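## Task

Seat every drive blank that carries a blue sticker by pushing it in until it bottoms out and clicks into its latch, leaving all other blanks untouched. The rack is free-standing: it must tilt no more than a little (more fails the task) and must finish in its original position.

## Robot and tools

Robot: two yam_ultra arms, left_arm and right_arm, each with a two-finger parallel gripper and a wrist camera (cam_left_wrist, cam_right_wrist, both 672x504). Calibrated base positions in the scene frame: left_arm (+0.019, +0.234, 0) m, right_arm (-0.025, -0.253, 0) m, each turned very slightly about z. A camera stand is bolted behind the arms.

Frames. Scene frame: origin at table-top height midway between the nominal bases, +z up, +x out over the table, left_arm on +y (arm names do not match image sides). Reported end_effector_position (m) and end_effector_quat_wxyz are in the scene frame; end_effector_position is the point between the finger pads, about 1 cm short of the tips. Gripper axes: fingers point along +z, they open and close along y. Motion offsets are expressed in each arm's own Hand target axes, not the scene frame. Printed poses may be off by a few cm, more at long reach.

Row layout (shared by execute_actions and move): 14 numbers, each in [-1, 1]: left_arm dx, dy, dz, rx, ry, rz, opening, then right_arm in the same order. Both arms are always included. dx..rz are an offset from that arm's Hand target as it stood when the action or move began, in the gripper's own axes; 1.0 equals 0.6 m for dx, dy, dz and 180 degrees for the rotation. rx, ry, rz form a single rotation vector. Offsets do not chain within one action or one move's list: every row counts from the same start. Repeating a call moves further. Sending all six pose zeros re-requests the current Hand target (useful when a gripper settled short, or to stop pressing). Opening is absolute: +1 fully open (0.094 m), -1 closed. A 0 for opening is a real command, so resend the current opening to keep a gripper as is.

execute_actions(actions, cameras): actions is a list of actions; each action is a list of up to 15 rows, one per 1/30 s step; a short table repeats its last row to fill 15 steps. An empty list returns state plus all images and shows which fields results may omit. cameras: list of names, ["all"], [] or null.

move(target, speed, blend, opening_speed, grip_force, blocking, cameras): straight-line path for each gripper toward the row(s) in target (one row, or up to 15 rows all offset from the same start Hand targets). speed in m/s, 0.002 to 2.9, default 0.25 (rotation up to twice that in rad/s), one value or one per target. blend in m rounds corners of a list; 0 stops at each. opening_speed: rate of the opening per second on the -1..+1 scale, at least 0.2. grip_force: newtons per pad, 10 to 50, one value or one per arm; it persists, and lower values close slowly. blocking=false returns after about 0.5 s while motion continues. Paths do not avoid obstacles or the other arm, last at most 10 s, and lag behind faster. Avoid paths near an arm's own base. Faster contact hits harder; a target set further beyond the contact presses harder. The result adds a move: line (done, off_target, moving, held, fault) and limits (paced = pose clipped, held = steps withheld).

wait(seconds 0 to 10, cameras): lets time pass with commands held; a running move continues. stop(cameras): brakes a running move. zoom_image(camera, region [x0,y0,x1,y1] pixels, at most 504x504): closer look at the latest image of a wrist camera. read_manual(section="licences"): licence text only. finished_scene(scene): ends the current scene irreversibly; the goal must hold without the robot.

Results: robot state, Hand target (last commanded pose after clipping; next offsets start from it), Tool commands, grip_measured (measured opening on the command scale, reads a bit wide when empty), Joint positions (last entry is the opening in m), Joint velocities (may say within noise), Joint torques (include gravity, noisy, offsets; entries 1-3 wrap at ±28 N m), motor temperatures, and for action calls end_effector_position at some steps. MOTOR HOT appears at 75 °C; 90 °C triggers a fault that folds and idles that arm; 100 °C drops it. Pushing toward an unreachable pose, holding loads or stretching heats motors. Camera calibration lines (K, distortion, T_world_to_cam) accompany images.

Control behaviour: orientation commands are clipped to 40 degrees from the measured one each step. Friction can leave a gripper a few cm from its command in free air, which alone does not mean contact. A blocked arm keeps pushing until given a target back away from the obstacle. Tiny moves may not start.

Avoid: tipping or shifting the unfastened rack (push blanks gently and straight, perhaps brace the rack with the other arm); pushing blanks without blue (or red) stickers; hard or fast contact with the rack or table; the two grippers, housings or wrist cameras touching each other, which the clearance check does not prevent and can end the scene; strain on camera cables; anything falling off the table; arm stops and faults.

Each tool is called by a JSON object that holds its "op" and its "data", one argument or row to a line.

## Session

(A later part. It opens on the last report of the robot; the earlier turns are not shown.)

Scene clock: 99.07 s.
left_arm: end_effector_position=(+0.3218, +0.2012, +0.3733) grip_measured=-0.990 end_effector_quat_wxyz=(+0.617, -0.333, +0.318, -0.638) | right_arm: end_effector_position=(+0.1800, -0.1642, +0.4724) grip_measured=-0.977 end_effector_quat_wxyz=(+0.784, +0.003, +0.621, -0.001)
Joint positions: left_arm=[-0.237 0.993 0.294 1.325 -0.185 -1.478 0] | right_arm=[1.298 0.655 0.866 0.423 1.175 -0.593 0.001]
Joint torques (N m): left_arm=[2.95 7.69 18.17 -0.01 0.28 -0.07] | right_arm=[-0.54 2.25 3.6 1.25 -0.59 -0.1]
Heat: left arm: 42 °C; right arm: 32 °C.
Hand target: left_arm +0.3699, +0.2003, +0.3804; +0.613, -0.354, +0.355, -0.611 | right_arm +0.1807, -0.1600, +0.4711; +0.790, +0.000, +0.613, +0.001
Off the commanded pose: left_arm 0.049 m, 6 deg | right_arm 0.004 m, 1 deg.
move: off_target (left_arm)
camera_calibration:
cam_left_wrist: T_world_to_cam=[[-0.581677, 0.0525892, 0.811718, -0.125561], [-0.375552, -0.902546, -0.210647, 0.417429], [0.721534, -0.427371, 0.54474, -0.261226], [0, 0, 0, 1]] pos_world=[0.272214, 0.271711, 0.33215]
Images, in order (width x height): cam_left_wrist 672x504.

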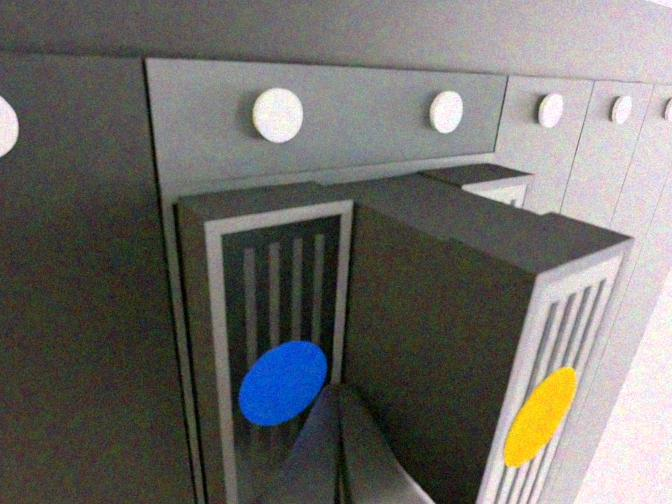

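{"op": "move", "data": {
  "target": [
    [0,-0.02,-0.12,0,0,0,-1,0,0,0,0,0,0,-1],
    [0,0.02,-0.21,0,0,0,-1,0,0,0,0,0,0,-1]
  ],
  "speed": 0.12,
  "cameras": ["all"]
}}

{"op": "zoom_image", "data": {
  "camera": "cam_left_wrist",
  "region": [290, 100, 560, 302]
}}

Scene clock: 103.63 s.
left_arm: end_effector_position=(+0.2703, +0.2007, +0.3122) grip_measured=-0.990 end_effector_quat_wxyz=(+0.607, -0.361, +0.352, -0.614) | right_arm: end_effector_position=(+0.1800, -0.1642, +0.4724) grip_measured=-0.977 end_effector_quat_wxyz=(+0.784, +0.003, +0.621, -0.001)
Joint positions: left_arm=[-0.378 0.585 0.034 1.095 -0.32 -1.403 0] | right_arm=[1.298 0.655 0.866 0.423 1.175 -0.593 0.001]
Joint torques (N m): left_arm=[-0.62 -0.32 5.52 1.31 0.08 0.24] | right_arm=[-0.53 2.28 3.6 1.24 -0.61 -0.09]
Heat: left arm: 42 °C; right arm: 32 °C.
Hand target: left_arm +0.2665, +0.2001, +0.3074; +0.613, -0.354, +0.354, -0.611 | right_arm +0.1807, -0.1600, +0.4711; +0.790, +0.000, +0.613, +0.001
Off the commanded pose: left_arm 0.006 m, 1 deg | right_arm 0.004 m, 1 deg.
joint sent to its limit (left arm) — joint 3 (elbow), lower limit, where the elbow is as bent as it goes. The joint targets still meet the commanded pose.
move: done
camera_calibration:
cam_left_wrist: T_world_to_cam=[[-0.497309, 0.0329478, 0.866948, -0.141944], [-0.384996, -0.903879, -0.186495, 0.379944], [0.777472, -0.426517, 0.462192, -0.180464], [0, 0, 0, 1]] pos_world=[0.215993, 0.271129, 0.277325]
cam_right_wrist: T_world_to_cam=[[0.00834955, -0.999961, -0.00275362, -0.162833], [-0.200238, 0.00102598, -0.979747, 0.538236], [0.979712, 0.00873183, -0.200222, 0.0094973], [0, 0, 0, 1]] pos_world=[0.0998305, -0.163462, 0.528788]

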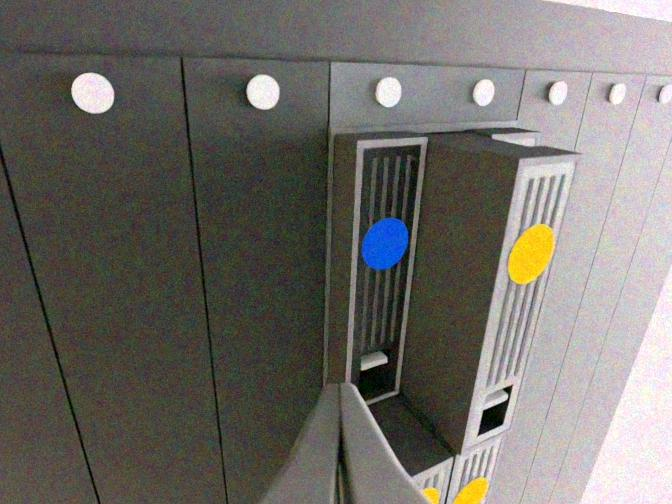

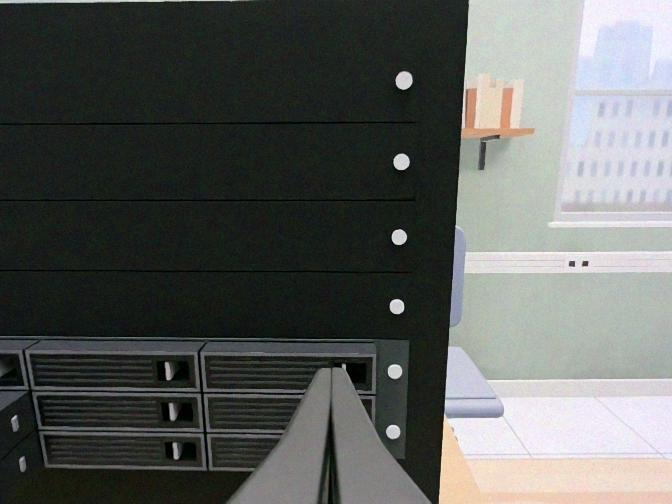

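Scaled by 1.867 from the camera's 672x504 image, which has a finer 960x720 frame.

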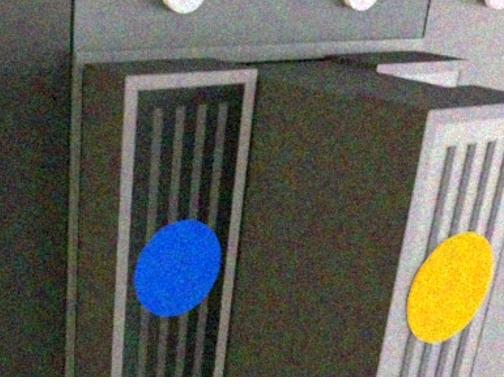

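{"op": "zoom_image", "data": {
  "camera": "cam_left_wrist",
  "region": [480, 110, 560, 170]
}}

{"op": "zoom_image", "data": {
  "camera": "cam_left_wrist",
  "region": [320, 110, 400, 170]
}}

{"op": "zoom_image", "data": {
  "camera": "cam_left_wrist",
  "region": [380, 110, 460, 170]
}}

Scaled by 6.300 from the camera's 672x504 image, which has a finer 960x720 frame.

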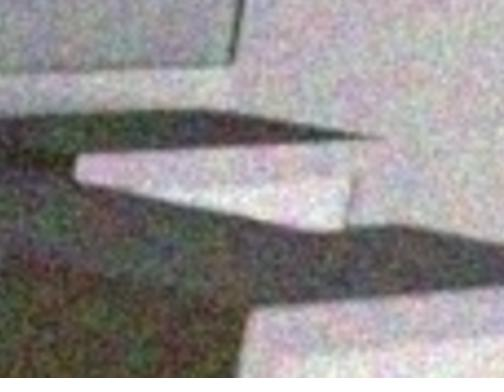

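Scaled by 6.300 from the camera's 672x504 image, which has a finer 960x720 frame.

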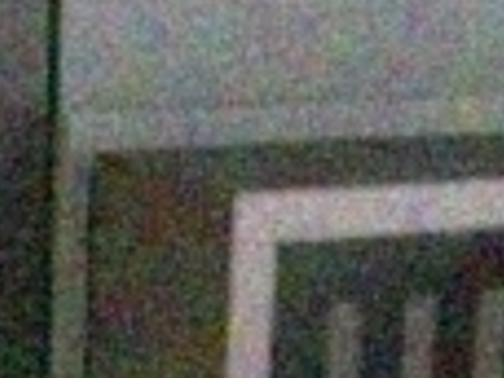

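Scaled by 6.300 from the camera's 672x504 image, which has a finer 960x720 frame.

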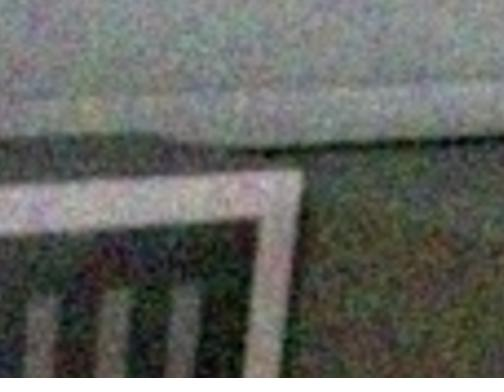

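{"op": "finished_scene", "data": {
  "scene": 3
}}

The scene is finished: the task was done.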